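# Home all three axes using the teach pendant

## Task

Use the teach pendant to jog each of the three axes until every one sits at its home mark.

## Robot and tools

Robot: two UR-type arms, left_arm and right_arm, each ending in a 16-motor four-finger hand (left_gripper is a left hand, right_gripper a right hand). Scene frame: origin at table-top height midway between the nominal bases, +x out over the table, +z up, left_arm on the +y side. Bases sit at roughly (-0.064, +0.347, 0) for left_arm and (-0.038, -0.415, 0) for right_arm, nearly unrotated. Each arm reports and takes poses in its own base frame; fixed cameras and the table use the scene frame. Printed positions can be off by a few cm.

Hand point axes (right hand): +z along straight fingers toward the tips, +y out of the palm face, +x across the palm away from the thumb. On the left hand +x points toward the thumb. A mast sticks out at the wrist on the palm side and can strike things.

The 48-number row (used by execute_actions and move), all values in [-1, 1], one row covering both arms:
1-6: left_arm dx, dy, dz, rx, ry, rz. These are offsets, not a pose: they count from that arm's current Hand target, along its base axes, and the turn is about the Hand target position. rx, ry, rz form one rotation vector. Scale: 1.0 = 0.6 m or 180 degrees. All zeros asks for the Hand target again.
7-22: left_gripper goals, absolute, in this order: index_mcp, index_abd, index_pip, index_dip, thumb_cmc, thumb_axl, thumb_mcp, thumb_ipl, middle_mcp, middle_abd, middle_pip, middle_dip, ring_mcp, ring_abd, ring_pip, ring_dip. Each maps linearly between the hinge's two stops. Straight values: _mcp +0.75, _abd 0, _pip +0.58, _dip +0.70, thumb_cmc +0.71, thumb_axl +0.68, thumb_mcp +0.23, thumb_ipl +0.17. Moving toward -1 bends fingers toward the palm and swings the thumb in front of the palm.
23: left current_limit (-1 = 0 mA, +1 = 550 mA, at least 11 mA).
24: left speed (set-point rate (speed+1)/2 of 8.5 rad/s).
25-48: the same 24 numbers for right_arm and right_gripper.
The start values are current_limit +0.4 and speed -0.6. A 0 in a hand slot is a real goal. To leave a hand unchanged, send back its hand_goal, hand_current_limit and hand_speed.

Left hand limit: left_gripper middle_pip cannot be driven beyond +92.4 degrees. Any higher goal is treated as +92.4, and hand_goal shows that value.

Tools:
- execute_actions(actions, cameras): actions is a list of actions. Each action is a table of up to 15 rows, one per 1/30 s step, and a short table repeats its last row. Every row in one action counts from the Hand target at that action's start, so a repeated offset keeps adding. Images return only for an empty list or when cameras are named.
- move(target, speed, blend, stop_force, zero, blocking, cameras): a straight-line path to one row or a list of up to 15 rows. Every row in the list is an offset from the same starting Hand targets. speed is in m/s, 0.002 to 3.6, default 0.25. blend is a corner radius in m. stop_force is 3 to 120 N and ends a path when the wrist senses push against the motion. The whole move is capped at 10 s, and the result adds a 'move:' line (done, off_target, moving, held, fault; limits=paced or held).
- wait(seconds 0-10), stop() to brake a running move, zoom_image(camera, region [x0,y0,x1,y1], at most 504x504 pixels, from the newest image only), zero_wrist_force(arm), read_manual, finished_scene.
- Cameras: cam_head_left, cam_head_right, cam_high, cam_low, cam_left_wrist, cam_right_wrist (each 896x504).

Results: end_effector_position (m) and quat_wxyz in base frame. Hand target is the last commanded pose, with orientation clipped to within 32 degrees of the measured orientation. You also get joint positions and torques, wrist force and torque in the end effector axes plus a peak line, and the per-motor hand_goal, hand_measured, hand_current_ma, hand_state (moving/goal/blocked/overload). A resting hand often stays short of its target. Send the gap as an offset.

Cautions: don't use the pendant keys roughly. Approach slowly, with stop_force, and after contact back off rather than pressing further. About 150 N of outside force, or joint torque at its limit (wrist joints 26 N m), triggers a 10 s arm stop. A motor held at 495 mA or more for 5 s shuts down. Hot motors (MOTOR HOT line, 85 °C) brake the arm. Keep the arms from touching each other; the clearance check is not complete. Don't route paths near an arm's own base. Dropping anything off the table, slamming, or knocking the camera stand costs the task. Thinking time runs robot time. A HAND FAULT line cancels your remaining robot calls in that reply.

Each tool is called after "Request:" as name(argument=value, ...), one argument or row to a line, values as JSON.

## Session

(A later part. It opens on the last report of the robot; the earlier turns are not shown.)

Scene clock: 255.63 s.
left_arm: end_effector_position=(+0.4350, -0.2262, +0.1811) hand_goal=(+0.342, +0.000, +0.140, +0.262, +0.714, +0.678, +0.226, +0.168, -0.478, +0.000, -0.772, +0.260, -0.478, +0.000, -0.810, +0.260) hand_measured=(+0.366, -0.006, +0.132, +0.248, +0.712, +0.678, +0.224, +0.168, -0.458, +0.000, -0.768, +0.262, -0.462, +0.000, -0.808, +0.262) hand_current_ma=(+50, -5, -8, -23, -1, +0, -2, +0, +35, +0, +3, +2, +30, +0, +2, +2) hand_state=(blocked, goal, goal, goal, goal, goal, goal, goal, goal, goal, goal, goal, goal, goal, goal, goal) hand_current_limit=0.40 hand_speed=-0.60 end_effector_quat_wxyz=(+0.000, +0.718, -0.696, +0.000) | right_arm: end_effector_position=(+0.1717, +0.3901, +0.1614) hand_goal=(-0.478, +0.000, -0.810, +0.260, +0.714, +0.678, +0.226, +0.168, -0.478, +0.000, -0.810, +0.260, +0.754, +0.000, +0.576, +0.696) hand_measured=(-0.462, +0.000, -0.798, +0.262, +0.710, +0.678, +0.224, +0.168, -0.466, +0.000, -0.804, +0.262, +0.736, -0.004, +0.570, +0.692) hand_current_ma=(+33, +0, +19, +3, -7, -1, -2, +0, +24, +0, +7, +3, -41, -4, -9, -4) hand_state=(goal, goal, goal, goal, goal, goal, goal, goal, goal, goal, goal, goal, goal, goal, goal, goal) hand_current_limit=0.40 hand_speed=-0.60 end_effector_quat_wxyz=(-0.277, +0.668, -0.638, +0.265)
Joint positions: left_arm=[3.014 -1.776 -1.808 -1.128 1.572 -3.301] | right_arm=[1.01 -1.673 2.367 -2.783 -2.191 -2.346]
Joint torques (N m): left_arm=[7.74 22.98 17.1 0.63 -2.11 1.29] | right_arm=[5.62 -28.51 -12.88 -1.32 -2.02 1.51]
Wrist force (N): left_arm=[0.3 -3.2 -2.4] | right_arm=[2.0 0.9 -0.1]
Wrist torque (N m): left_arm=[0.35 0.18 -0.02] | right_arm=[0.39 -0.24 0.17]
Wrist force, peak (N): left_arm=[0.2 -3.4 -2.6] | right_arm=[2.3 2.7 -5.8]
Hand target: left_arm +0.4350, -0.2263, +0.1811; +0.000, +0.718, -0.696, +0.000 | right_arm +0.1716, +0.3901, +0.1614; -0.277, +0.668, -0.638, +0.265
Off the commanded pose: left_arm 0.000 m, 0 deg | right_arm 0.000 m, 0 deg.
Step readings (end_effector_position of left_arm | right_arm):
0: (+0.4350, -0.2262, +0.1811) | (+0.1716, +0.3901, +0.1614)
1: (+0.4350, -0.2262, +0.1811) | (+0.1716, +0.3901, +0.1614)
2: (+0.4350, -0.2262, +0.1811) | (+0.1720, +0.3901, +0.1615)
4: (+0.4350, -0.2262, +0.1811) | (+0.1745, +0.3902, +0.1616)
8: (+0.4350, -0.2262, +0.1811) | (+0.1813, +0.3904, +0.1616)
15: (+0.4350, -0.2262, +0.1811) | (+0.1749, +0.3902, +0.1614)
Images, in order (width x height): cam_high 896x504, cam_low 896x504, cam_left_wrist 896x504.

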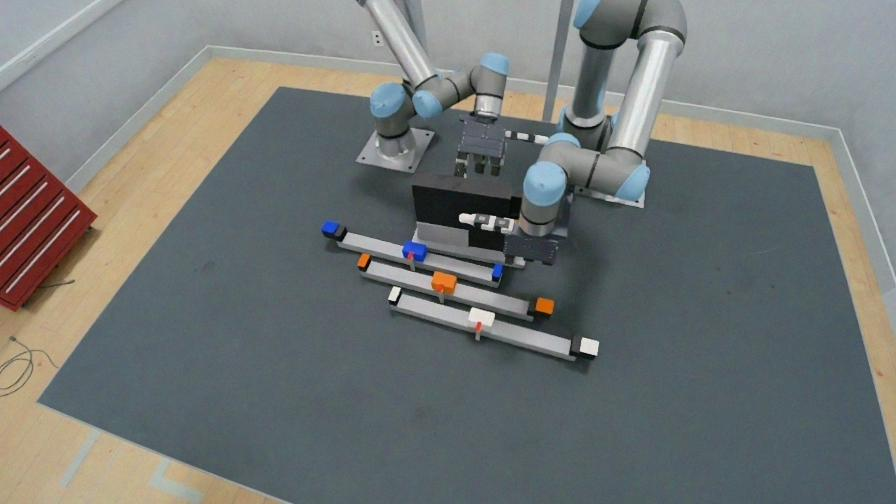

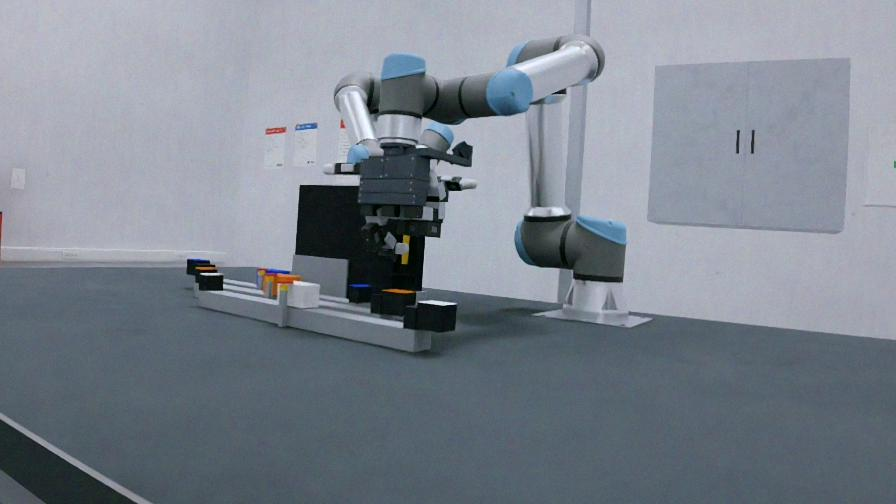

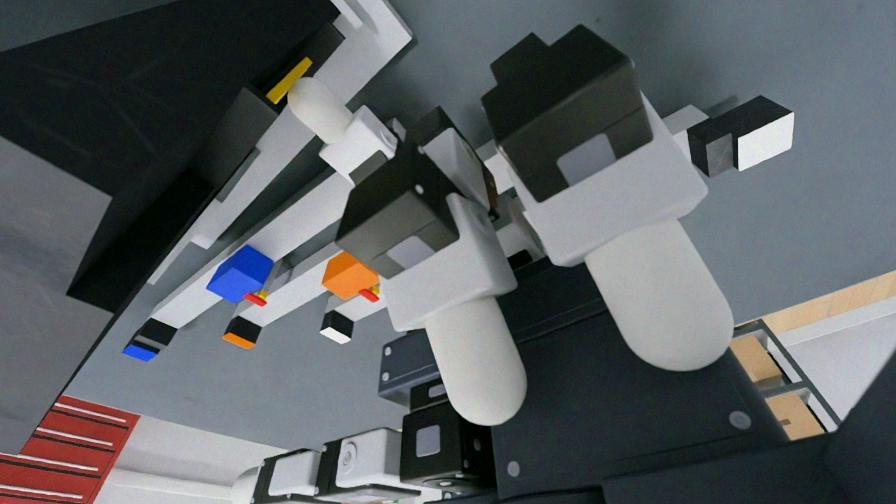

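Request:
move(
  target=[
    [0,0,0,0,0,0,0.342,0,0.139,0.261,0.714,0.678,0.226,0.168,-0.479,0,-0.772,0.26,-0.479,0,-0.81,0.26,0.4,-0.6,-0.09,-0.004,0.05,0,0,0,-0.479,0,-0.81,0.26,0.714,0.678,0.226,0.168,-0.479,0,-0.81,0.26,0.754,0,0.576,0.696,0.4,-0.6],
  ],
  speed=0.08,
  cameras=[],
)

Request:
move(
  target=[
    [0.07,0.0022,0,0,0,0,0.342,0,0.139,0.261,0.714,0.678,0.226,0.168,-0.479,0,-0.772,0.26,-0.479,0,-0.81,0.26,0.4,-0.6,0,0,0,0,0,0,-0.479,0,-0.81,0.26,0.714,0.678,0.226,0.168,-0.479,0,-0.81,0.26,0.754,0,0.576,0.696,0.4,-0.6],
  ],
  speed=0.03,
  cameras=["cam_head_left", "cam_high", "cam_low", "cam_right_wrist", "cam_left_wrist"],
)

Request:
zoom_image(
  camera="cam_high",
  region=[380, 230, 510, 350],
)

Request:
zoom_image(
  camera="cam_head_left",
  region=[430, 220, 580, 310],
)

Request:
zoom_image(
  camera="cam_low",
  region=[232, 180, 432, 322],
)

Scene clock: 258.10 s.
left_arm: end_effector_position=(+0.4350, -0.2262, +0.1811) hand_goal=(+0.342, +0.000, +0.140, +0.262, +0.714, +0.678, +0.226, +0.168, -0.478, +0.000, -0.772, +0.260, -0.478, +0.000, -0.810, +0.260) hand_measured=(+0.366, -0.006, +0.132, +0.248, +0.712, +0.678, +0.224, +0.168, -0.458, +0.000, -0.768, +0.262, -0.462, +0.000, -0.808, +0.262) hand_current_ma=(+50, -5, -8, -23, -1, +0, -2, +0, +35, +0, +3, +2, +30, +0, +2, +2) hand_state=(blocked, goal, goal, goal, goal, goal, goal, goal, goal, goal, goal, goal, goal, goal, goal, goal) hand_current_limit=0.40 hand_speed=-0.60 end_effector_quat_wxyz=(+0.000, +0.718, -0.696, +0.000) | right_arm: end_effector_position=(+0.1176, +0.3877, +0.1914) hand_goal=(-0.478, +0.000, -0.810, +0.260, +0.714, +0.678, +0.226, +0.168, -0.478, +0.000, -0.810, +0.260, +0.754, +0.000, +0.576, +0.696) hand_measured=(-0.462, +0.000, -0.798, +0.262, +0.710, +0.678, +0.224, +0.168, -0.466, +0.000, -0.804, +0.262, +0.736, -0.004, +0.570, +0.692) hand_current_ma=(+33, +0, +19, +3, -7, -1, -2, +0, +24, +0, +7, +3, -40, -3, -9, -4) hand_state=(goal, goal, goal, goal, goal, goal, goal, goal, goal, goal, goal, goal, goal, goal, goal, goal) hand_current_limit=0.40 hand_speed=-0.60 end_effector_quat_wxyz=(-0.277, +0.668, -0.638, +0.265)
Joint positions: left_arm=[3.014 -1.776 -1.808 -1.128 1.572 -3.301] | right_arm=[1.147 -1.784 2.334 -2.546 -2.254 -2.193]
Joint torques (N m): left_arm=[6.89 23.23 17.57 0.74 -2.38 1.31] | right_arm=[5.5 -24.99 -27.37 -1.21 -2.2 1.56]
Wrist force (N): left_arm=[0.1 -3.4 -2.3] | right_arm=[2.2 1.0 0.1]
Wrist torque (N m): left_arm=[0.31 0.20 -0.03] | right_arm=[0.36 -0.32 0.23]
Wrist force, peak (N): left_arm=[0.1 -3.4 -2.8] | right_arm=[2.1 1.0 -0.8]
Hand target: left_arm +0.4350, -0.2263, +0.1811; +0.000, +0.718, -0.696, +0.000 | right_arm +0.1176, +0.3877, +0.1914; -0.277, +0.668, -0.638, +0.265
Off the commanded pose: left_arm 0.000 m, 0 deg | right_arm 0.000 m, 0 deg.
move: done
No camera images: "cameras" was empty.

Scene clock: 259.87 s.
left_arm: end_effector_position=(+0.4769, -0.2249, +0.1811) hand_goal=(+0.342, +0.000, +0.140, +0.262, +0.714, +0.678, +0.226, +0.168, -0.478, +0.000, -0.772, +0.260, -0.478, +0.000, -0.810, +0.260) hand_measured=(+0.354, -0.002, +0.140, +0.260, +0.712, +0.678, +0.224, +0.168, -0.458, +0.000, -0.768, +0.262, -0.462, +0.000, -0.808, +0.262) hand_current_ma=(+18, -2, +0, -2, -1, +0, -2, +0, +35, +0, +3, +2, +30, +0, +2, +2) hand_state=(goal, goal, goal, goal, goal, goal, goal, goal, goal, goal, goal, goal, goal, goal, goal, goal) hand_current_limit=0.40 hand_speed=-0.60 end_effector_quat_wxyz=(+0.000, +0.718, -0.696, +0.000) | right_arm: end_effector_position=(+0.1176, +0.3877, +0.1914) hand_goal=(-0.478, +0.000, -0.810, +0.260, +0.714, +0.678, +0.226, +0.168, -0.478, +0.000, -0.810, +0.260, +0.754, +0.000, +0.576, +0.696) hand_measured=(-0.462, +0.000, -0.798, +0.262, +0.710, +0.678, +0.224, +0.168, -0.466, +0.000, -0.804, +0.262, +0.736, -0.004, +0.570, +0.692) hand_current_ma=(+33, +0, +19, +3, -7, -1, -2, +0, +24, +0, +7, +3, -40, -3, -9, -4) hand_state=(goal, goal, goal, goal, goal, goal, goal, goal, goal, goal, goal, goal, goal, goal, goal, goal) hand_current_limit=0.40 hand_speed=-0.60 end_effector_quat_wxyz=(-0.277, +0.668, -0.638, +0.265)
Joint positions: left_arm=[3.025 -1.863 -1.696 -1.154 1.572 -3.29] | right_arm=[1.147 -1.784 2.334 -2.546 -2.254 -2.193]
Joint torques (N m): left_arm=[9.77 24.19 27.97 0.18 -2.28 1.71] | right_arm=[6.44 -25.23 -27.37 -1.27 -2.07 1.47]
Wrist force (N): left_arm=[0.7 1.8 -0.9] | right_arm=[2.3 0.8 0.1]
Wrist torque (N m): left_arm=[0.25 0.19 -0.04] | right_arm=[0.34 -0.33 0.23]
Wrist force, peak (N): left_arm=[0.2 -3.2 -2.6] | right_arm=[2.3 0.8 0.1]
Hand target: left_arm +0.4770, -0.2249, +0.1811; +0.000, +0.718, -0.696, +0.000 | right_arm +0.1176, +0.3877, +0.1914; -0.277, +0.668, -0.638, +0.265
Off the commanded pose: left_arm 0.000 m, 0 deg | right_arm 0.000 m, 0 deg.
move: done
Images, in order (width x height): cam_head_left 896x504, cam_high 896x504, cam_low 896x504, cam_left_wrist 896x504, cam_right_wrist 896x504.

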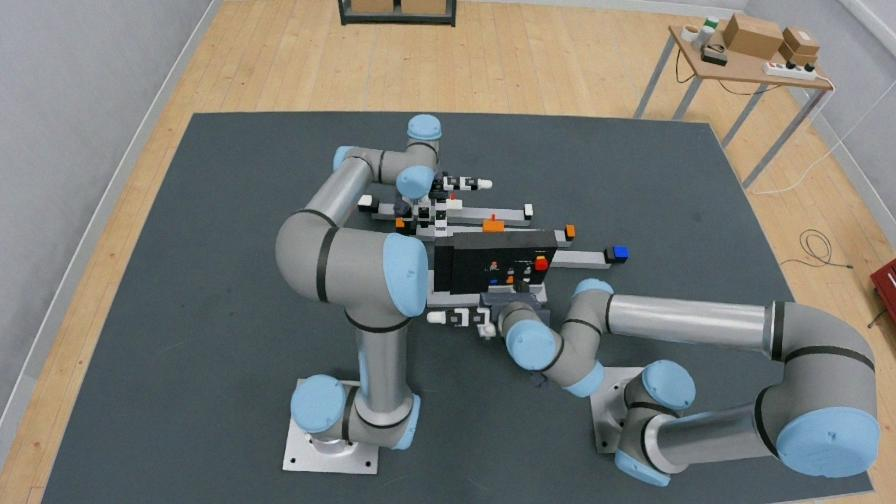

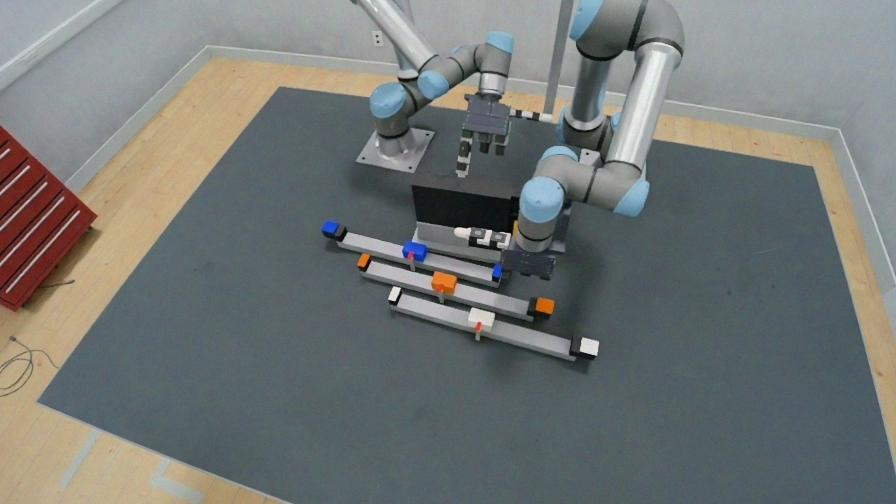

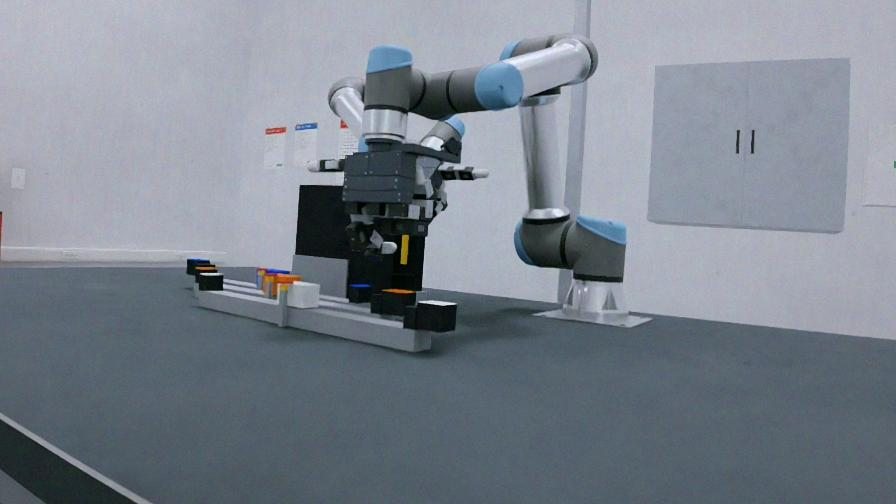

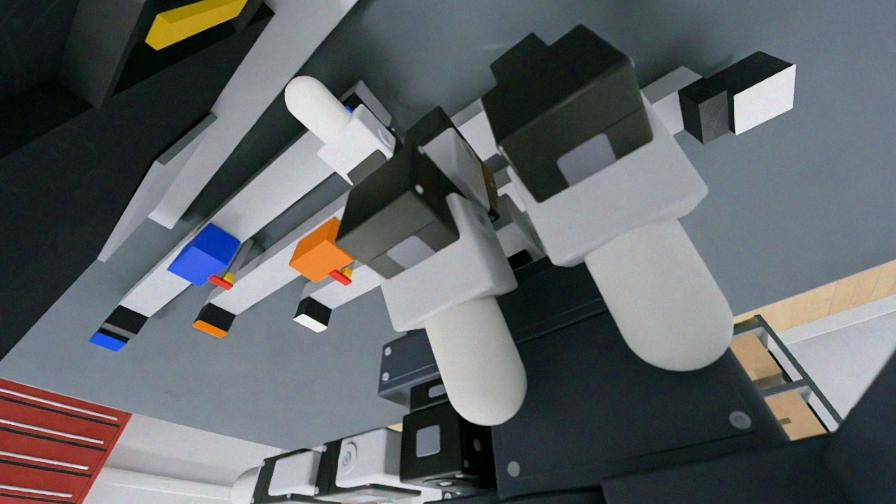

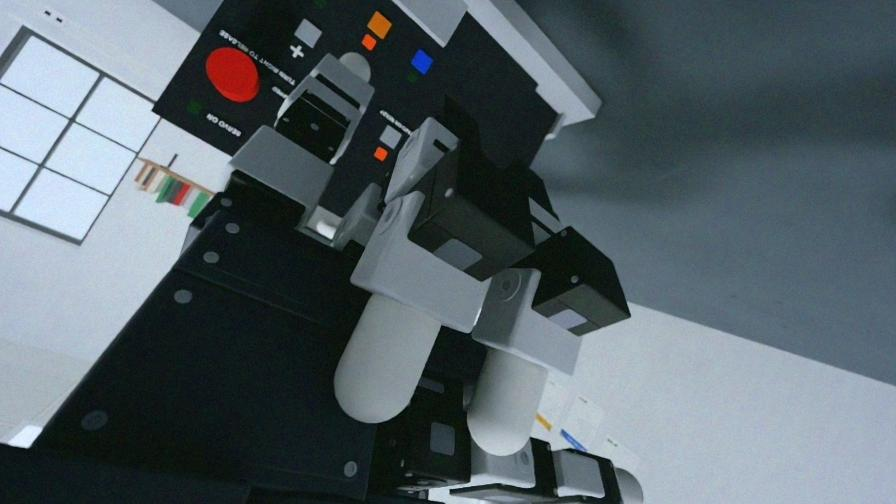

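Scaled by 3.877 from the camera's 896x504 image, which has a finer 1280x720 frame.

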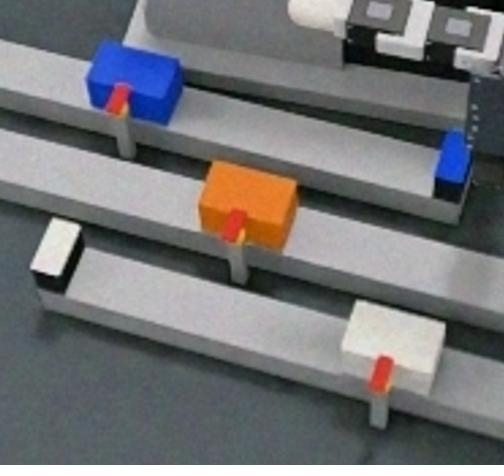

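Scaled by 3.360 from the camera's 896x504 image, which has a finer 1280x720 frame.

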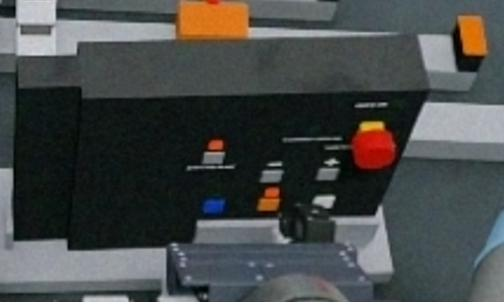

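Scaled by 2.520 from the camera's 896x504 image, which has a finer 1280x720 frame.

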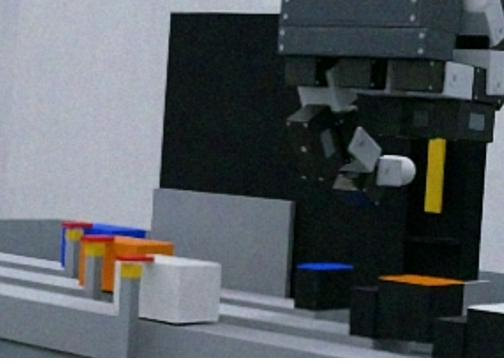

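Request:
execute_actions(
  actions=[],
  cameras=["cam_high", "cam_low", "cam_left_wrist"],
)

Scene clock: 260.57 s.
left_arm: end_effector_position=(+0.4770, -0.2249, +0.1811) hand_goal=(+0.342, +0.000, +0.140, +0.262, +0.714, +0.678, +0.226, +0.168, -0.478, +0.000, -0.772, +0.260, -0.478, +0.000, -0.810, +0.260) hand_measured=(+0.354, -0.002, +0.140, +0.260, +0.712, +0.678, +0.224, +0.168, -0.458, +0.000, -0.768, +0.262, -0.462, +0.000, -0.808, +0.262) hand_current_ma=(+18, -2, +0, -2, -1, +0, -2, +0, +35, +0, +3, +2, +30, +0, +2, +2) hand_state=(goal, goal, goal, goal, goal, goal, goal, goal, goal, goal, goal, goal, goal, goal, goal, goal) hand_current_limit=0.40 hand_speed=-0.60 end_effector_quat_wxyz=(+0.000, +0.718, -0.696, +0.000) | right_arm: end_effector_position=(+0.1176, +0.3877, +0.1914) hand_goal=(-0.478, +0.000, -0.810, +0.260, +0.714, +0.678, +0.226, +0.168, -0.478, +0.000, -0.810, +0.260, +0.754, +0.000, +0.576, +0.696) hand_measured=(-0.462, +0.000, -0.798, +0.262, +0.710, +0.678, +0.224, +0.168, -0.466, +0.000, -0.804, +0.262, +0.736, -0.004, +0.570, +0.692) hand_current_ma=(+33, +0, +19, +3, -7, -1, -2, +0, +24, +0, +7, +3, -40, -3, -9, -4) hand_state=(goal, goal, goal, goal, goal, goal, goal, goal, goal, goal, goal, goal, goal, goal, goal, goal) hand_current_limit=0.40 hand_speed=-0.60 end_effector_quat_wxyz=(-0.277, +0.668, -0.638, +0.265)
Joint positions: left_arm=[3.025 -1.863 -1.696 -1.154 1.572 -3.29] | right_arm=[1.147 -1.784 2.334 -2.546 -2.254 -2.193]
Joint velocities: within noise
Joint torques (N m): left_arm=[9.78 25.08 29.9 0.43 -1.69 1.64] | right_arm=[6.25 -25.26 -27.45 -1.26 -2.1 1.56]
Wrist force (N): left_arm=[0.8 1.6 -0.9] | right_arm=[2.1 0.7 0.0]
Wrist torque (N m): left_arm=[0.24 0.18 -0.03] | right_arm=[0.33 -0.30 0.21]
Wrist force, peak (N): left_arm=[0.9 2.1 -1.0] | right_arm=[2.2 0.9 0.0]
Hand target: left_arm +0.4770, -0.2249, +0.1811; +0.000, +0.718, -0.696, +0.000 | right_arm +0.1176, +0.3877, +0.1914; -0.277, +0.668, -0.638, +0.265
Off the commanded pose: left_arm 0.000 m, 0 deg | right_arm 0.000 m, 0 deg.
Images, in order (width x height): cam_high 896x504, cam_low 896x504, cam_left_wrist 896x504.

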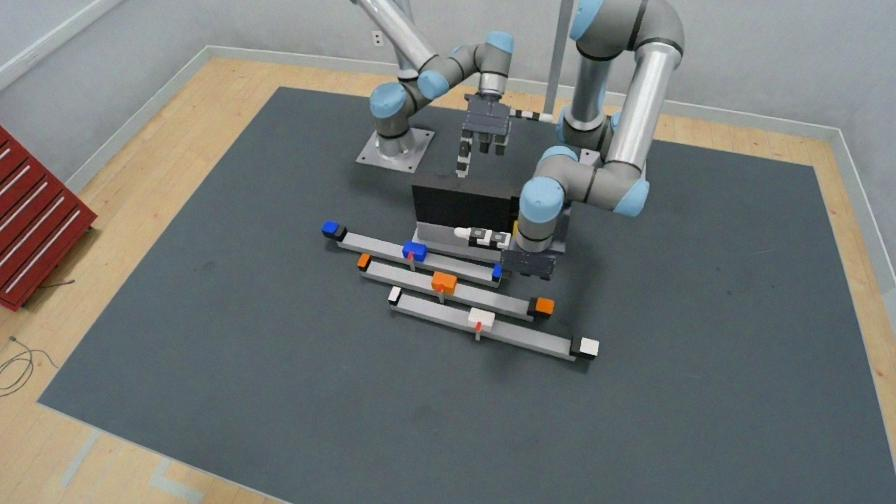

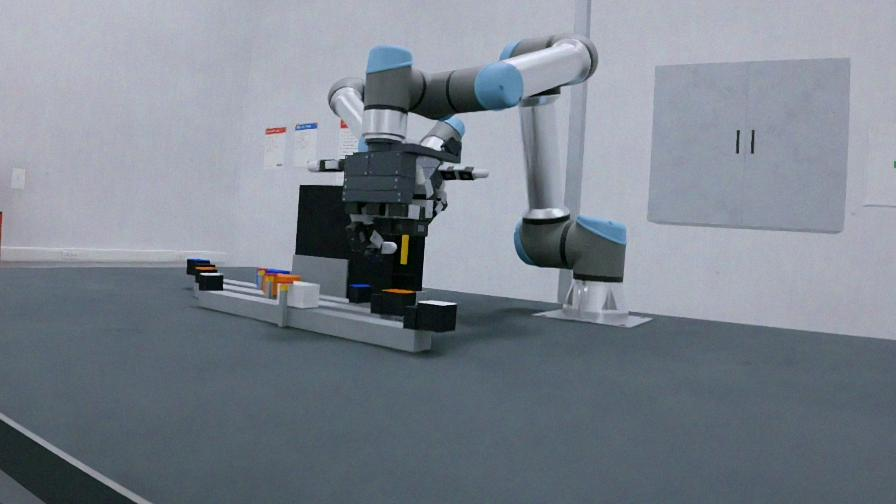

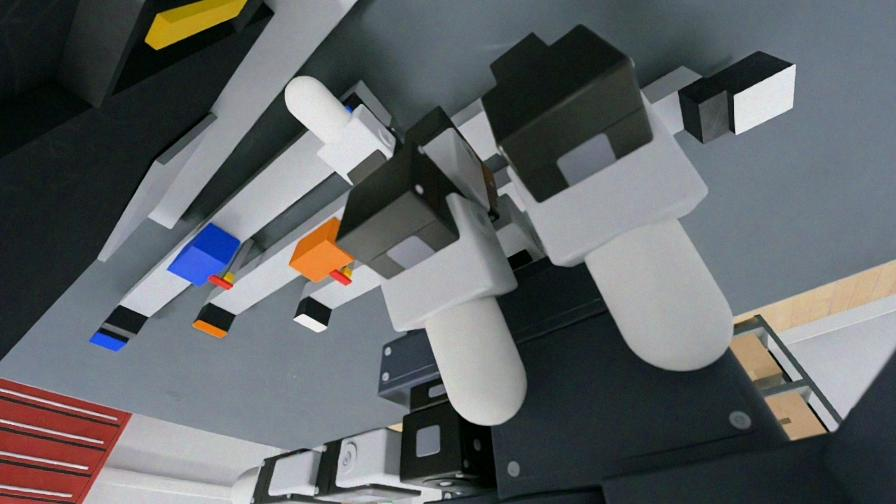

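Request:
zoom_image(
  camera="cam_high",
  region=[390, 230, 510, 350],
)

Request:
zoom_image(
  camera="cam_left_wrist",
  region=[150, 200, 370, 320],
)

Request:
zoom_image(
  camera="cam_low",
  region=[240, 250, 340, 330],
)

Scaled by 4.200 from the camera's 896x504 image, which has a finer 1280x720 frame.

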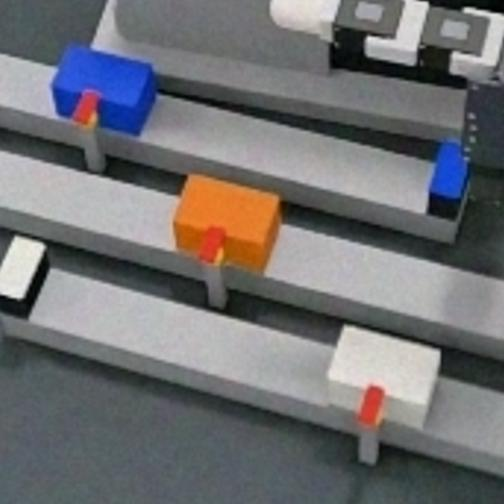

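Scaled by 2.291 from the camera's 896x504 image, which has a finer 1280x720 frame.

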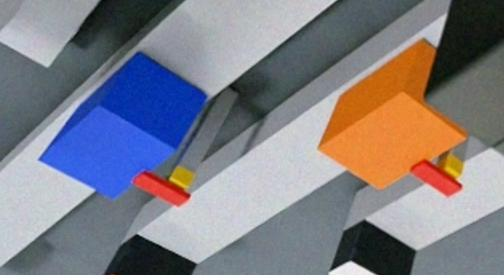

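Scaled by 5.040 from the camera's 896x504 image, which has a finer 1280x720 frame.

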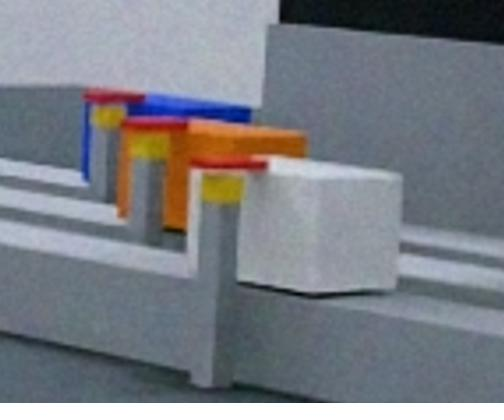

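All three pointers sit over their posts, so I'm ending the scene.

Request:
finished_scene(
)

The scene is finished: the task was done.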